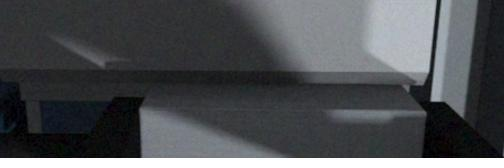

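Call:
move(
  target=[0,0,0,0,0,0,0,-0.05,-1,-1,0.01441,0.01075,0,0.00886,-0.00306,0,0.00396,-1,-1,-1],
  speed=0.03,
  cameras=[],
)

Call:
execute_actions(
  actions=[
    [[0,0,0,0,0,0,0,-0.05,-1,-1,0.00176,0.00134,0,0.00119,-0.00032,0,0.0005,-1,-1,-1]],
    [[0,0,0,0,0,0,0,-0.05,-1,-1,0.00176,0.00134,0,0.00119,-0.00032,0,0.0005,-1,-1,-1]],
    [[0,0,0,0,0,0,0,-0.05,-1,-1,0.00176,0.00134,0,0.00119,-0.00032,0,0.0005,-1,-1,-1]],
  ],
  cameras=["cam_right_wrist"],
)

Call:
zoom_image(
  camera="cam_right_wrist",
  region=[240, 100, 620, 320],
)

Scene clock: 264.03 s.
left_arm: end_effector_position=(+0.5505, +0.2332, +0.1297) position_measured=135 object_status=3 end_effector_quat_wxyz=(+0.001, +0.891, -0.455, +0.001) | right_arm: end_effector_position=(+0.5302, +0.2975, +0.1013) position_measured=140 object_status=2 end_effector_quat_wxyz=(+0.002, +1.000, +0.000, -0.004)
Joint names: [elbow, waist, upper arm roll, shoulder, wrist pitch, forearm roll, wrist roll]
Joint positions: left_arm=[-1.991 0.401 0.001 0.244 2.235 -0.003 -0.223] | right_arm=[-1.958 0.512 -0.001 0.319 2.268 0.001 -1.061]
Joint velocities: left_arm=[within noise] | right_arm=[0.001 0.002 0.001 -0.001 -0.001 0.001 0.006]
Joint torques (N m): left_arm=[23.06 0.55 0.74 -38.96 2.63 0.78 0.06] | right_arm=[26.98 0.25 1.21 -41.04 3.51 0.54 0.12]
External joint torques (N m): left_arm=[-0.01 0.56 0.53 0.25 0.05 0.19 0.06] | right_arm=[4.18 0.29 0.95 0.28 0.89 -0.09 0.12]
Flange force (N): left_arm=[-0.8 -0.8 0.4] | right_arm=[14.0 -9.0 -0.7]
Joint targets: left_arm=[-1.991 0.400 0.000 0.243 2.233 0.000 -0.220] | right_arm=[-1.953 0.514 0.000 0.319 2.272 0.000 -1.054]
move: done
No camera images: "cameras" was empty.

Scene clock: 265.73 s.
left_arm: end_effector_position=(+0.5504, +0.2332, +0.1297) position_measured=135 object_status=3 end_effector_quat_wxyz=(+0.001, +0.891, -0.455, +0.001) | right_arm: end_effector_position=(+0.5301, +0.3021, +0.1013) position_measured=140 object_status=2 end_effector_quat_wxyz=(+0.002, +1.000, -0.001, -0.004)
Joint names: [elbow, waist, upper arm roll, shoulder, wrist pitch, forearm roll, wrist roll]
Joint positions: left_arm=[-1.991 0.401 0.001 0.244 2.235 -0.003 -0.223] | right_arm=[-1.95 0.518 -0.001 0.325 2.264 0.001 -1.053]
Joint velocities: within noise
Joint torques (N m): left_arm=[23.1 0.52 0.78 -38.98 2.63 0.79 0.09] | right_arm=[26.62 0.26 1.22 -41.4 3.61 0.56 0.18]
External joint torques (N m): left_arm=[0.18 0.49 0.53 -0.08 0.07 0.2 0.09] | right_arm=[3.75 0.46 1.09 0.26 0.99 -0.07 0.18]
External joint torques at the end of the 1st action: left_arm=[0.17 0.59 0.6 -0.01 0.07 0.2 0.07] | right_arm=[3.85 0.47 1.07 0.22 0.93 -0.07 0.12]
External joint torques at the end of the 2nd action: left_arm=[-0.02 0.69 0.65 0.19 0.05 0.2 0.13] | right_arm=[3.7 0.13 0.83 0.23 0.97 -0.1 0.19]
Flange force (N): left_arm=[-0.9 -0.6 -0.1] | right_arm=[12.1 -8.5 -0.2]
Flange force at the end of the 1st action (N): left_arm=[-0.9 -0.8 0.0] | right_arm=[12.5 -8.6 -0.5]
Flange force at the end of the 2nd action (N): left_arm=[-1.2 -0.7 0.4] | right_arm=[12.1 -7.9 -0.3]
Joint targets: left_arm=[-1.991 0.400 0.000 0.243 2.233 0.000 -0.220] | right_arm=[-1.945 0.520 0.000 0.325 2.269 0.000 -1.048]
Step readings (joint positions of left_arm | right_arm; steps 1 to 15: 1st action; 16 to 30: 2nd action; 31 to 45: 3rd action):
0: [-1.991 0.401 0.001 0.244 2.235 -0.003 -0.223] | [-1.958 0.512 -0.001 0.319 2.268 0.001 -1.061]
1: [-1.991 0.401 0.001 0.244 2.235 -0.003 -0.223] | [-1.958 0.512 -0.001 0.319 2.267 0.001 -1.060]
2: [-1.991 0.401 0.001 0.244 2.235 -0.003 -0.223] | [-1.957 0.512 -0.001 0.320 2.267 0.001 -1.060]
4: [-1.991 0.401 0.001 0.244 2.235 -0.003 -0.223] | [-1.956 0.513 -0.001 0.320 2.267 0.001 -1.059]
8: [-1.991 0.401 0.001 0.244 2.235 -0.003 -0.223] | [-1.956 0.514 -0.001 0.321 2.267 0.001 -1.058]
15: [-1.991 0.401 0.001 0.244 2.235 -0.003 -0.223] | [-1.955 0.514 -0.001 0.321 2.266 0.001 -1.057]
16: [-1.991 0.401 0.001 0.244 2.235 -0.003 -0.223] | [-1.955 0.514 -0.001 0.321 2.266 0.001 -1.057]
17: [-1.991 0.401 0.001 0.244 2.235 -0.003 -0.223] | [-1.954 0.514 -0.001 0.321 2.266 0.001 -1.057]
19: [-1.991 0.401 0.001 0.244 2.235 -0.003 -0.223] | [-1.953 0.515 -0.001 0.322 2.266 0.001 -1.057]
23: [-1.991 0.401 0.001 0.244 2.235 -0.003 -0.223] | [-1.953 0.516 -0.001 0.323 2.266 0.001 -1.056]
30: [-1.991 0.401 0.001 0.244 2.235 -0.003 -0.223] | [-1.952 0.516 -0.001 0.323 2.265 0.001 -1.055]
31: [-1.991 0.401 0.001 0.244 2.235 -0.003 -0.223] | [-1.952 0.516 -0.001 0.323 2.265 0.001 -1.055]
32: [-1.991 0.401 0.001 0.244 2.235 -0.003 -0.223] | [-1.952 0.517 -0.001 0.323 2.265 0.001 -1.055]
34: [-1.991 0.401 0.001 0.244 2.235 -0.003 -0.223] | [-1.951 0.517 -0.001 0.324 2.265 0.001 -1.054]
38: [-1.991 0.401 0.001 0.244 2.235 -0.003 -0.223] | [-1.950 0.518 -0.001 0.325 2.265 0.001 -1.053]
45: [-1.991 0.401 0.001 0.244 2.235 -0.003 -0.223] | [-1.950 0.518 -0.001 0.325 2.265 0.001 -1.053]
camera_calibration:
cam_right_wrist: T_world_to_cam=[[0.0160933, -0.999865, -0.00317713, 0.303288], [-0.93477, -0.0161732, 0.354884, 0.468493], [-0.354888, -0.00274135, -0.934905, 0.419125], [0, 0, 0, 1]] pos_world=[0.581795, 0.311973, 0.226545]
Images, in order (width x height): cam_right_wrist 896x504.

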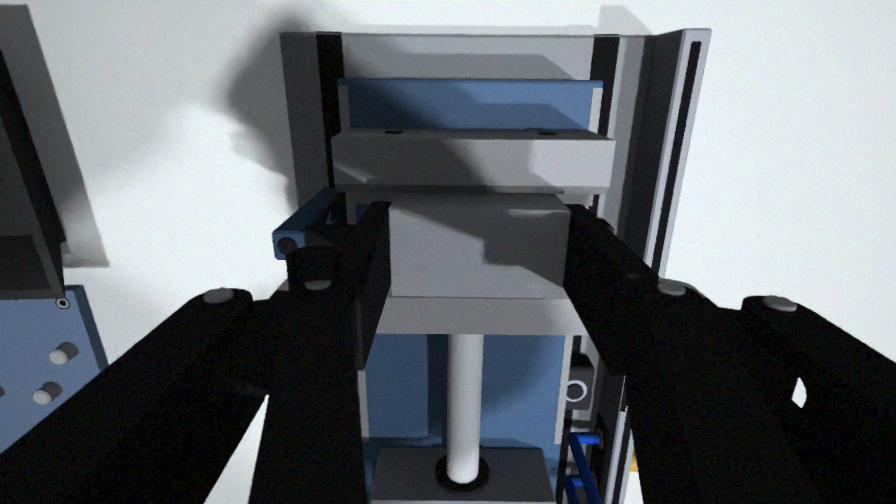

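Scaled by 1.326 from the camera's 896x504 image, which has a finer 1280x720 frame.

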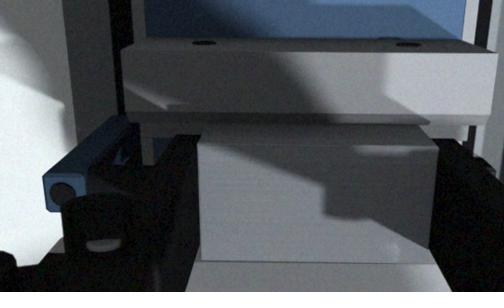

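Call:
execute_actions(
  actions=[
    [[0,0,0,0,0,0,0,-0.05,-1,-1,0.00176,0.00134,0,0.00119,-0.00032,0,0.0005,-1,-1,-1]],
    [[0,0,0,0,0,0,0,-0.05,-1,-1,0.00176,0.00134,0,0.00119,-0.00032,0,0.0005,-1,-1,-1]],
  ],
  cameras=[],
)

Scene clock: 268.63 s.
left_arm: end_effector_position=(+0.5504, +0.2332, +0.1297) position_measured=135 object_status=3 end_effector_quat_wxyz=(+0.001, +0.891, -0.455, +0.001) | right_arm: end_effector_position=(+0.5300, +0.3040, +0.1013) position_measured=140 object_status=2 end_effector_quat_wxyz=(+0.003, +1.000, +0.000, -0.005)
Joint names: [elbow, waist, upper arm roll, shoulder, wrist pitch, forearm roll, wrist roll]
Joint positions: left_arm=[-1.991 0.401 0.001 0.244 2.235 -0.003 -0.223] | right_arm=[-1.944 0.521 -0.001 0.328 2.261 0 -1.049]
Joint velocities: within noise
Joint torques (N m): left_arm=[23.09 0.55 0.75 -38.98 2.64 0.78 0.11] | right_arm=[26.74 1.33 2.04 -41.13 3.79 0.73 0.23]
External joint torques (N m): left_arm=[0.13 0.54 0.53 0.03 0.07 0.19 0.11] | right_arm=[3.83 1.32 1.73 0.62 1.17 0.1 0.23]
External joint torques at the end of the 1st action: left_arm=[0.05 0.43 0.37 0.14 0.05 0.2 0.06] | right_arm=[3.78 0.18 0.8 0.07 0.98 -0.06 0.16]
Flange force (N): left_arm=[-0.9 -0.8 0.1] | right_arm=[12.3 -10.3 0.6]
Flange force at the end of the 1st action (N): left_arm=[-0.6 -0.7 0.2] | right_arm=[12.0 -7.9 -0.6]
Joint targets: left_arm=[-1.991 0.400 0.000 0.243 2.233 0.000 -0.220] | right_arm=[-1.939 0.525 0.000 0.329 2.267 0.000 -1.043]
Step readings (joint positions of left_arm | right_arm; steps 1 to 15: 1st action; 16 to 30: 2nd action):
0: [-1.991 0.401 0.001 0.244 2.235 -0.003 -0.223] | [-1.949 0.518 -0.001 0.325 2.264 0.001 -1.052]
1: [-1.991 0.401 0.001 0.244 2.235 -0.003 -0.223] | [-1.949 0.518 -0.001 0.325 2.264 0.001 -1.052]
2: [-1.991 0.401 0.001 0.244 2.235 -0.003 -0.223] | [-1.949 0.519 -0.001 0.325 2.264 0.001 -1.052]
4: [-1.991 0.401 0.001 0.244 2.235 -0.003 -0.223] | [-1.948 0.520 -0.001 0.326 2.264 0.001 -1.052]
8: [-1.991 0.401 0.001 0.244 2.235 -0.003 -0.223] | [-1.947 0.521 -0.001 0.327 2.264 0.001 -1.051]
15: [-1.991 0.401 0.001 0.244 2.235 -0.003 -0.223] | [-1.947 0.521 -0.001 0.327 2.264 0.001 -1.050]
16: [-1.991 0.401 0.001 0.244 2.235 -0.003 -0.223] | [-1.946 0.521 -0.001 0.327 2.263 0.001 -1.050]
17: [-1.991 0.401 0.001 0.244 2.235 -0.003 -0.223] | [-1.946 0.521 -0.001 0.327 2.263 0.001 -1.050]
19: [-1.991 0.401 0.001 0.244 2.235 -0.003 -0.223] | [-1.945 0.521 -0.001 0.328 2.262 0.001 -1.050]
23: [-1.991 0.401 0.001 0.244 2.235 -0.003 -0.223] | [-1.944 0.521 -0.001 0.328 2.261 0.000 -1.049]
30: [-1.991 0.401 0.001 0.244 2.235 -0.003 -0.223] | [-1.944 0.521 -0.001 0.328 2.261 0.000 -1.049]
No camera images: "cameras" was empty.

Call:
execute_actions(
  actions=[
    [[0,0,0,0,0,0,0,-0.05,-1,-1,-0.00043,0,0,0.00091,0.00074,0,0,-1,-1,-1]],
    [[0,0,0,0,0,0,0,-0.05,-1,-1,-0.00043,0,0,0.00091,0.00074,0,0,-1,-1,-1]],
    [[0,0,0,0,0,0,0,-0.05,-1,-1,-0.00043,0,0,0.00091,0.00074,0,0,-1,-1,-1]],
  ],
  cameras=["cam_right_wrist"],
)

Call:
zoom_image(
  camera="cam_right_wrist",
  region=[300, 140, 620, 240],
)

Scene clock: 273.10 s.
left_arm: end_effector_position=(+0.5504, +0.2332, +0.1297) position_measured=135 object_status=3 end_effector_quat_wxyz=(+0.001, +0.891, -0.455, +0.001) | right_arm: end_effector_position=(+0.5301, +0.3040, +0.1013) position_measured=140 object_status=2 end_effector_quat_wxyz=(+0.003, +1.000, +0.000, -0.005)
Joint names: [elbow, waist, upper arm roll, shoulder, wrist pitch, forearm roll, wrist roll]
Joint positions: left_arm=[-1.991 0.401 0.001 0.244 2.235 -0.003 -0.223] | right_arm=[-1.944 0.521 -0.001 0.328 2.261 0 -1.049]
Joint velocities: within noise
Joint torques (N m): left_arm=[23.09 0.53 0.77 -38.95 2.64 0.8 0.13] | right_arm=[25.28 1.16 2.01 -38.66 4.32 0.77 0.27]
External joint torques (N m): left_arm=[0.19 0.46 0.48 -0.08 0.08 0.21 0.13] | right_arm=[2.46 1.13 1.69 2.94 1.71 0.14 0.27]
External joint torques at the end of the 1st action: left_arm=[0.02 0.83 0.77 0.18 0.05 0.19 0.11] | right_arm=[3.32 1.12 1.68 1.26 1.49 0.15 0.29]
External joint torques at the end of the 2nd action: left_arm=[0.15 0.46 0.48 0.09 0.08 0.19 0.06] | right_arm=[2.99 1.08 1.65 2.05 1.63 0.17 0.28]
Flange force (N): left_arm=[-0.9 -0.6 -0.1] | right_arm=[12.4 -10.1 6.0]
Flange force at the end of the 1st action (N): left_arm=[-1.4 -0.8 0.3] | right_arm=[11.7 -9.8 2.6]
Flange force at the end of the 2nd action (N): left_arm=[-0.7 -0.9 0.2] | right_arm=[12.3 -10.0 4.2]
Joint targets: left_arm=[-1.991 0.400 0.000 0.243 2.233 0.000 -0.220] | right_arm=[-1.941 0.525 0.000 0.333 2.274 0.000 -1.043]
Step readings (joint positions of left_arm | right_arm; steps 1 to 15: 1st action; 16 to 30: 2nd action; 31 to 45: 3rd action):
0: [-1.991 0.401 0.001 0.244 2.235 -0.003 -0.223] | [-1.944 0.521 -0.001 0.328 2.261 0.000 -1.049]
1: [-1.991 0.401 0.001 0.244 2.235 -0.003 -0.223] | [-1.944 0.521 -0.001 0.328 2.261 0.000 -1.049]
2: [-1.991 0.401 0.001 0.244 2.235 -0.003 -0.223] | [-1.944 0.521 -0.001 0.328 2.261 0.000 -1.049]
4: [-1.991 0.401 0.001 0.244 2.235 -0.003 -0.223] | [-1.944 0.521 -0.001 0.328 2.261 0.000 -1.049]
8: [-1.991 0.401 0.001 0.244 2.235 -0.003 -0.223] | [-1.944 0.521 -0.001 0.328 2.261 0.000 -1.049]
15: [-1.991 0.401 0.001 0.244 2.235 -0.003 -0.223] | [-1.944 0.521 -0.001 0.328 2.261 0.000 -1.049]
16: [-1.991 0.401 0.001 0.244 2.235 -0.003 -0.223] | [-1.944 0.521 -0.001 0.328 2.261 0.000 -1.049]
17: [-1.991 0.401 0.001 0.244 2.235 -0.003 -0.223] | [-1.944 0.521 -0.001 0.328 2.261 0.000 -1.049]
19: [-1.991 0.401 0.001 0.244 2.235 -0.003 -0.223] | [-1.944 0.521 -0.001 0.328 2.261 0.000 -1.049]
23: [-1.991 0.401 0.001 0.244 2.235 -0.003 -0.223] | [-1.944 0.521 -0.001 0.328 2.261 0.000 -1.049]
30: [-1.991 0.401 0.001 0.244 2.235 -0.003 -0.223] | [-1.944 0.521 -0.001 0.328 2.261 0.000 -1.049]
31: [-1.991 0.401 0.001 0.244 2.235 -0.003 -0.223] | [-1.944 0.521 -0.001 0.328 2.261 0.000 -1.049]
32: [-1.991 0.401 0.001 0.244 2.235 -0.003 -0.223] | [-1.944 0.521 -0.001 0.328 2.261 0.000 -1.049]
34: [-1.991 0.401 0.001 0.244 2.235 -0.003 -0.223] | [-1.944 0.521 -0.001 0.328 2.261 0.000 -1.049]
38: [-1.991 0.401 0.001 0.244 2.235 -0.003 -0.223] | [-1.944 0.521 -0.001 0.328 2.261 0.000 -1.049]
45: [-1.991 0.401 0.001 0.244 2.235 -0.003 -0.223] | [-1.944 0.521 -0.001 0.328 2.261 0.000 -1.049]
camera_calibration:
cam_right_wrist: T_world_to_cam=[[0.0163907, -0.999864, -0.00180895, 0.304891], [-0.934462, -0.0159621, 0.355705, 0.468276], [-0.355686, -0.00413985, -0.934596, 0.420035], [0, 0, 0, 1]] pos_world=[0.581989, 0.314063, 0.226547]
Images, in order (width x height): cam_right_wrist 896x504.

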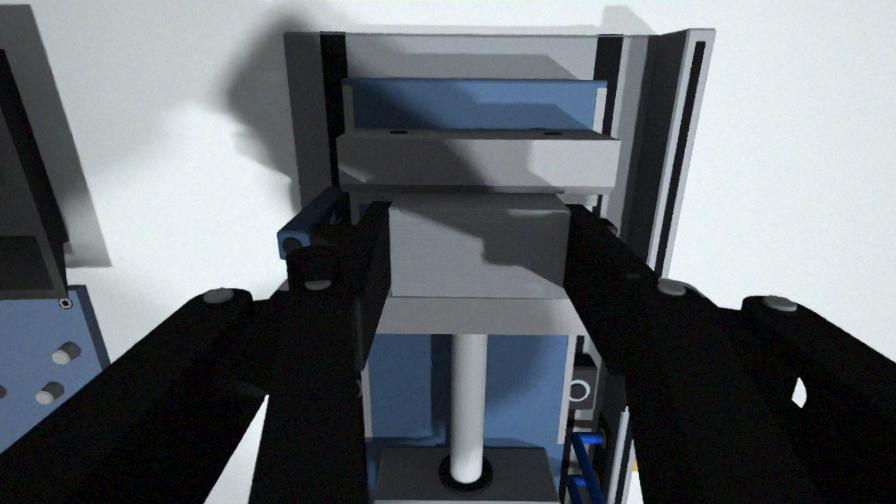

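Scaled by 1.575 from the camera's 896x504 image, which has a finer 1280x720 frame.

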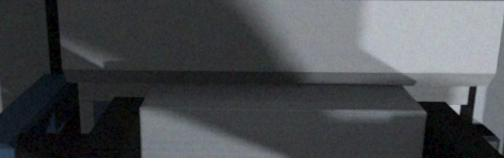

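Call:
move(
  target=[
    [0,0,0,0,0,0,0,-0.05,-1,-1,0,0,0,0,0,0,0,0.02,-1,-1],
  ],
  speed=0.1,
  cameras=["cam_right_wrist"],
)

Call:
zoom_image(
  camera="cam_right_wrist",
  region=[300, 140, 620, 340],
)

Scene clock: 276.30 s.
left_arm: end_effector_position=(+0.5504, +0.2332, +0.1297) position_measured=135 object_status=3 end_effector_quat_wxyz=(+0.001, +0.891, -0.455, +0.001) | right_arm: end_effector_position=(+0.5317, +0.3059, +0.1005) position_measured=127 object_status=0 end_effector_quat_wxyz=(+0.001, +1.000, -0.001, -0.002)
Joint names: [elbow, waist, upper arm roll, shoulder, wrist pitch, forearm roll, wrist roll]
Joint positions: left_arm=[-1.991 0.401 0.001 0.244 2.235 -0.003 -0.223] | right_arm=[-1.943 0.523 -0.001 0.332 2.269 0 -1.047]
Joint velocities: left_arm=[within noise] | right_arm=[0 -0.001 0 0 0.003 0 0]
Joint torques (N m): left_arm=[23.11 0.5 0.74 -38.96 2.65 0.78 0.1] | right_arm=[24.67 0.12 1.06 -40.59 2.82 0.65 0.16]
External joint torques (N m): left_arm=[0.05 0.6 0.61 0.24 0.06 0.19 0.1] | right_arm=[1.85 0.24 0.87 1.09 0.2 0.02 0.16]
Flange force (N): left_arm=[-1.0 -1.0 0.4] | right_arm=[8.4 -6.0 0.7]
Joint targets: left_arm=[-1.991 0.400 0.000 0.243 2.233 0.000 -0.220] | right_arm=[-1.941 0.525 0.000 0.333 2.274 0.000 -1.043]
move: done
camera_calibration:
cam_right_wrist: T_world_to_cam=[[0.0158385, -0.999863, -0.00470979, 0.307373], [-0.93636, -0.0164843, 0.350653, 0.471771], [-0.350682, -0.00114375, -0.936494, 0.416461], [0, 0, 0, 1]] pos_world=[0.582925, 0.315584, 0.226034]
Images, in order (width x height): cam_right_wrist 896x504.

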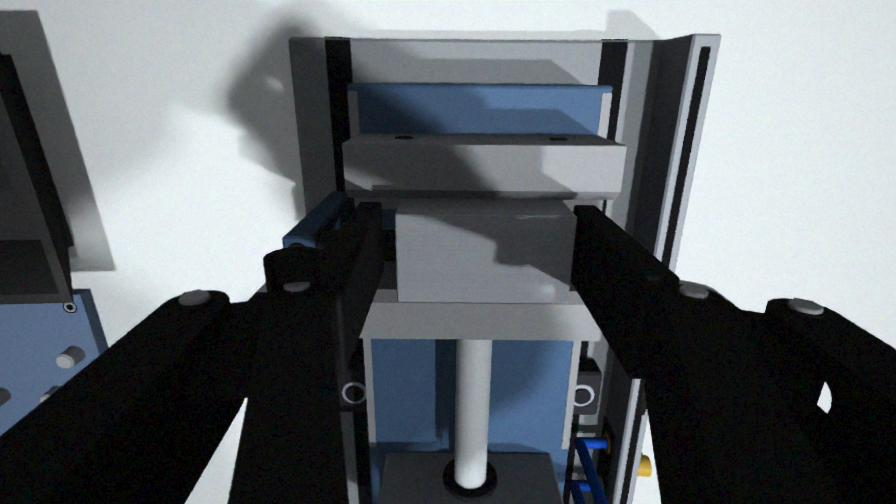

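Scaled by 1.575 from the camera's 896x504 image, which has a finer 1280x720 frame.

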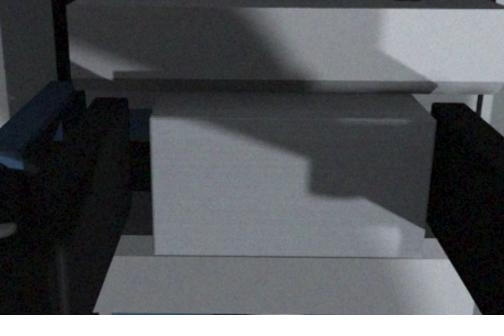

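Call:
move(
  target=[
    [0,0,0,0,0,0,0,-0.05,-1,-1,0.0329,0,0,-0.0464,-0.0438,0,0,0.02,-1,-1],
    [0,0,0,0,0,0,0,-0.05,-1,-1,-0.0390,0.0365,0,-0.0977,-0.0324,0,0.0134,0.02,-1,-1],
  ],
  speed=[0.1,0.15],
  cameras=["cam_right_wrist"],
)

Call:
zoom_image(
  camera="cam_right_wrist",
  region=[400, 50, 480, 130],
)

Call:
zoom_image(
  camera="cam_right_wrist",
  region=[560, 50, 640, 130],
)

Call:
zoom_image(
  camera="cam_right_wrist",
  region=[400, 40, 640, 220],
)

Scene clock: 287.80 s.
left_arm: end_effector_position=(+0.5504, +0.2332, +0.1297) position_measured=135 object_status=3 end_effector_quat_wxyz=(+0.001, +0.891, -0.455, +0.001) | right_arm: end_effector_position=(+0.4891, +0.3218, +0.1597) position_measured=127 object_status=3 end_effector_quat_wxyz=(+0.001, +1.000, +0.000, -0.002)
Joint names: [elbow, waist, upper arm roll, shoulder, wrist pitch, forearm roll, wrist roll]
Joint positions: left_arm=[-1.991 0.401 0.001 0.244 2.235 -0.003 -0.223] | right_arm=[-2.003 0.583 -0.001 0.175 2.174 0 -0.989]
Joint velocities: left_arm=[within noise] | right_arm=[-0.002 -0.001 -0.001 0 0 0.002 0.006]
Joint torques (N m): left_arm=[23.12 0.57 0.75 -38.98 2.63 0.78 0.08] | right_arm=[24.75 0 0.85 -37.69 2.88 0.69 0.06]
External joint torques (N m): left_arm=[0.14 0.54 0.5 0.08 0.06 0.19 0.08] | right_arm=[1.11 0.04 0.73 -0.07 0.26 0.03 0.06]
Flange force (N): left_arm=[-0.8 -0.9 0.1] | right_arm=[2.8 -2.6 -0.8]
Joint targets: left_arm=[-1.991 0.400 0.000 0.243 2.233 0.000 -0.220] | right_arm=[-2.005 0.584 0.000 0.174 2.178 0.000 -0.984]
move: done
camera_calibration:
cam_right_wrist: T_world_to_cam=[[0.0175092, -0.999834, -0.00508993, 0.323422], [-0.936666, -0.0181835, 0.349753, 0.41219], [-0.349787, -0.00135633, -0.936828, 0.456593], [0, 0, 0, 1]] pos_world=[0.540131, 0.331483, 0.285231]
Images, in order (width x height): cam_right_wrist 896x504.

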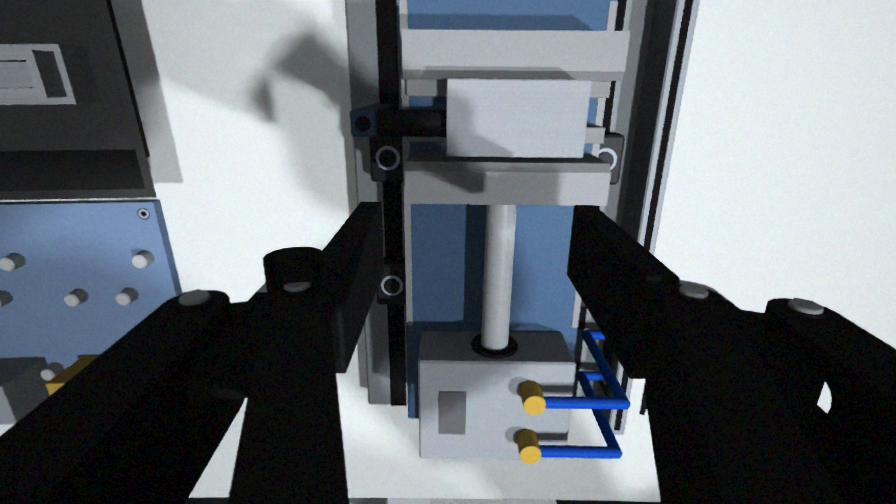

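Scaled by 6.300 from the camera's 896x504 image, which has a finer 1280x720 frame.

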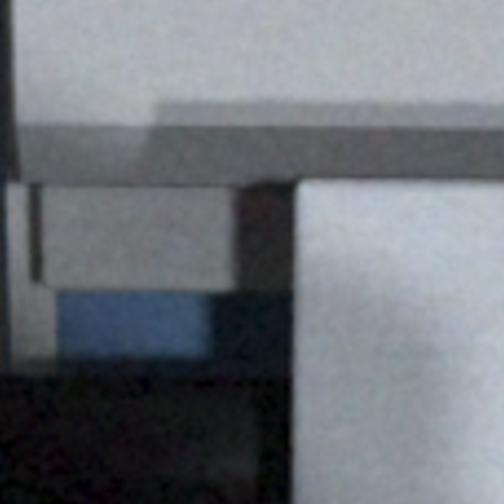

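Scaled by 6.300 from the camera's 896x504 image, which has a finer 1280x720 frame.

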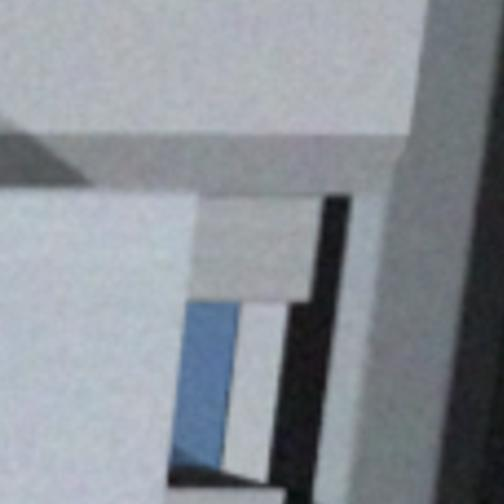

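Scaled by 2.100 from the camera's 896x504 image, which has a finer 1280x720 frame.

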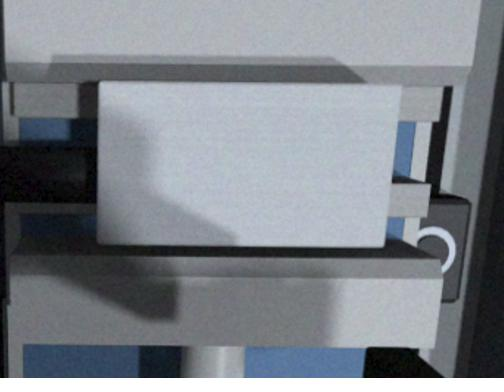

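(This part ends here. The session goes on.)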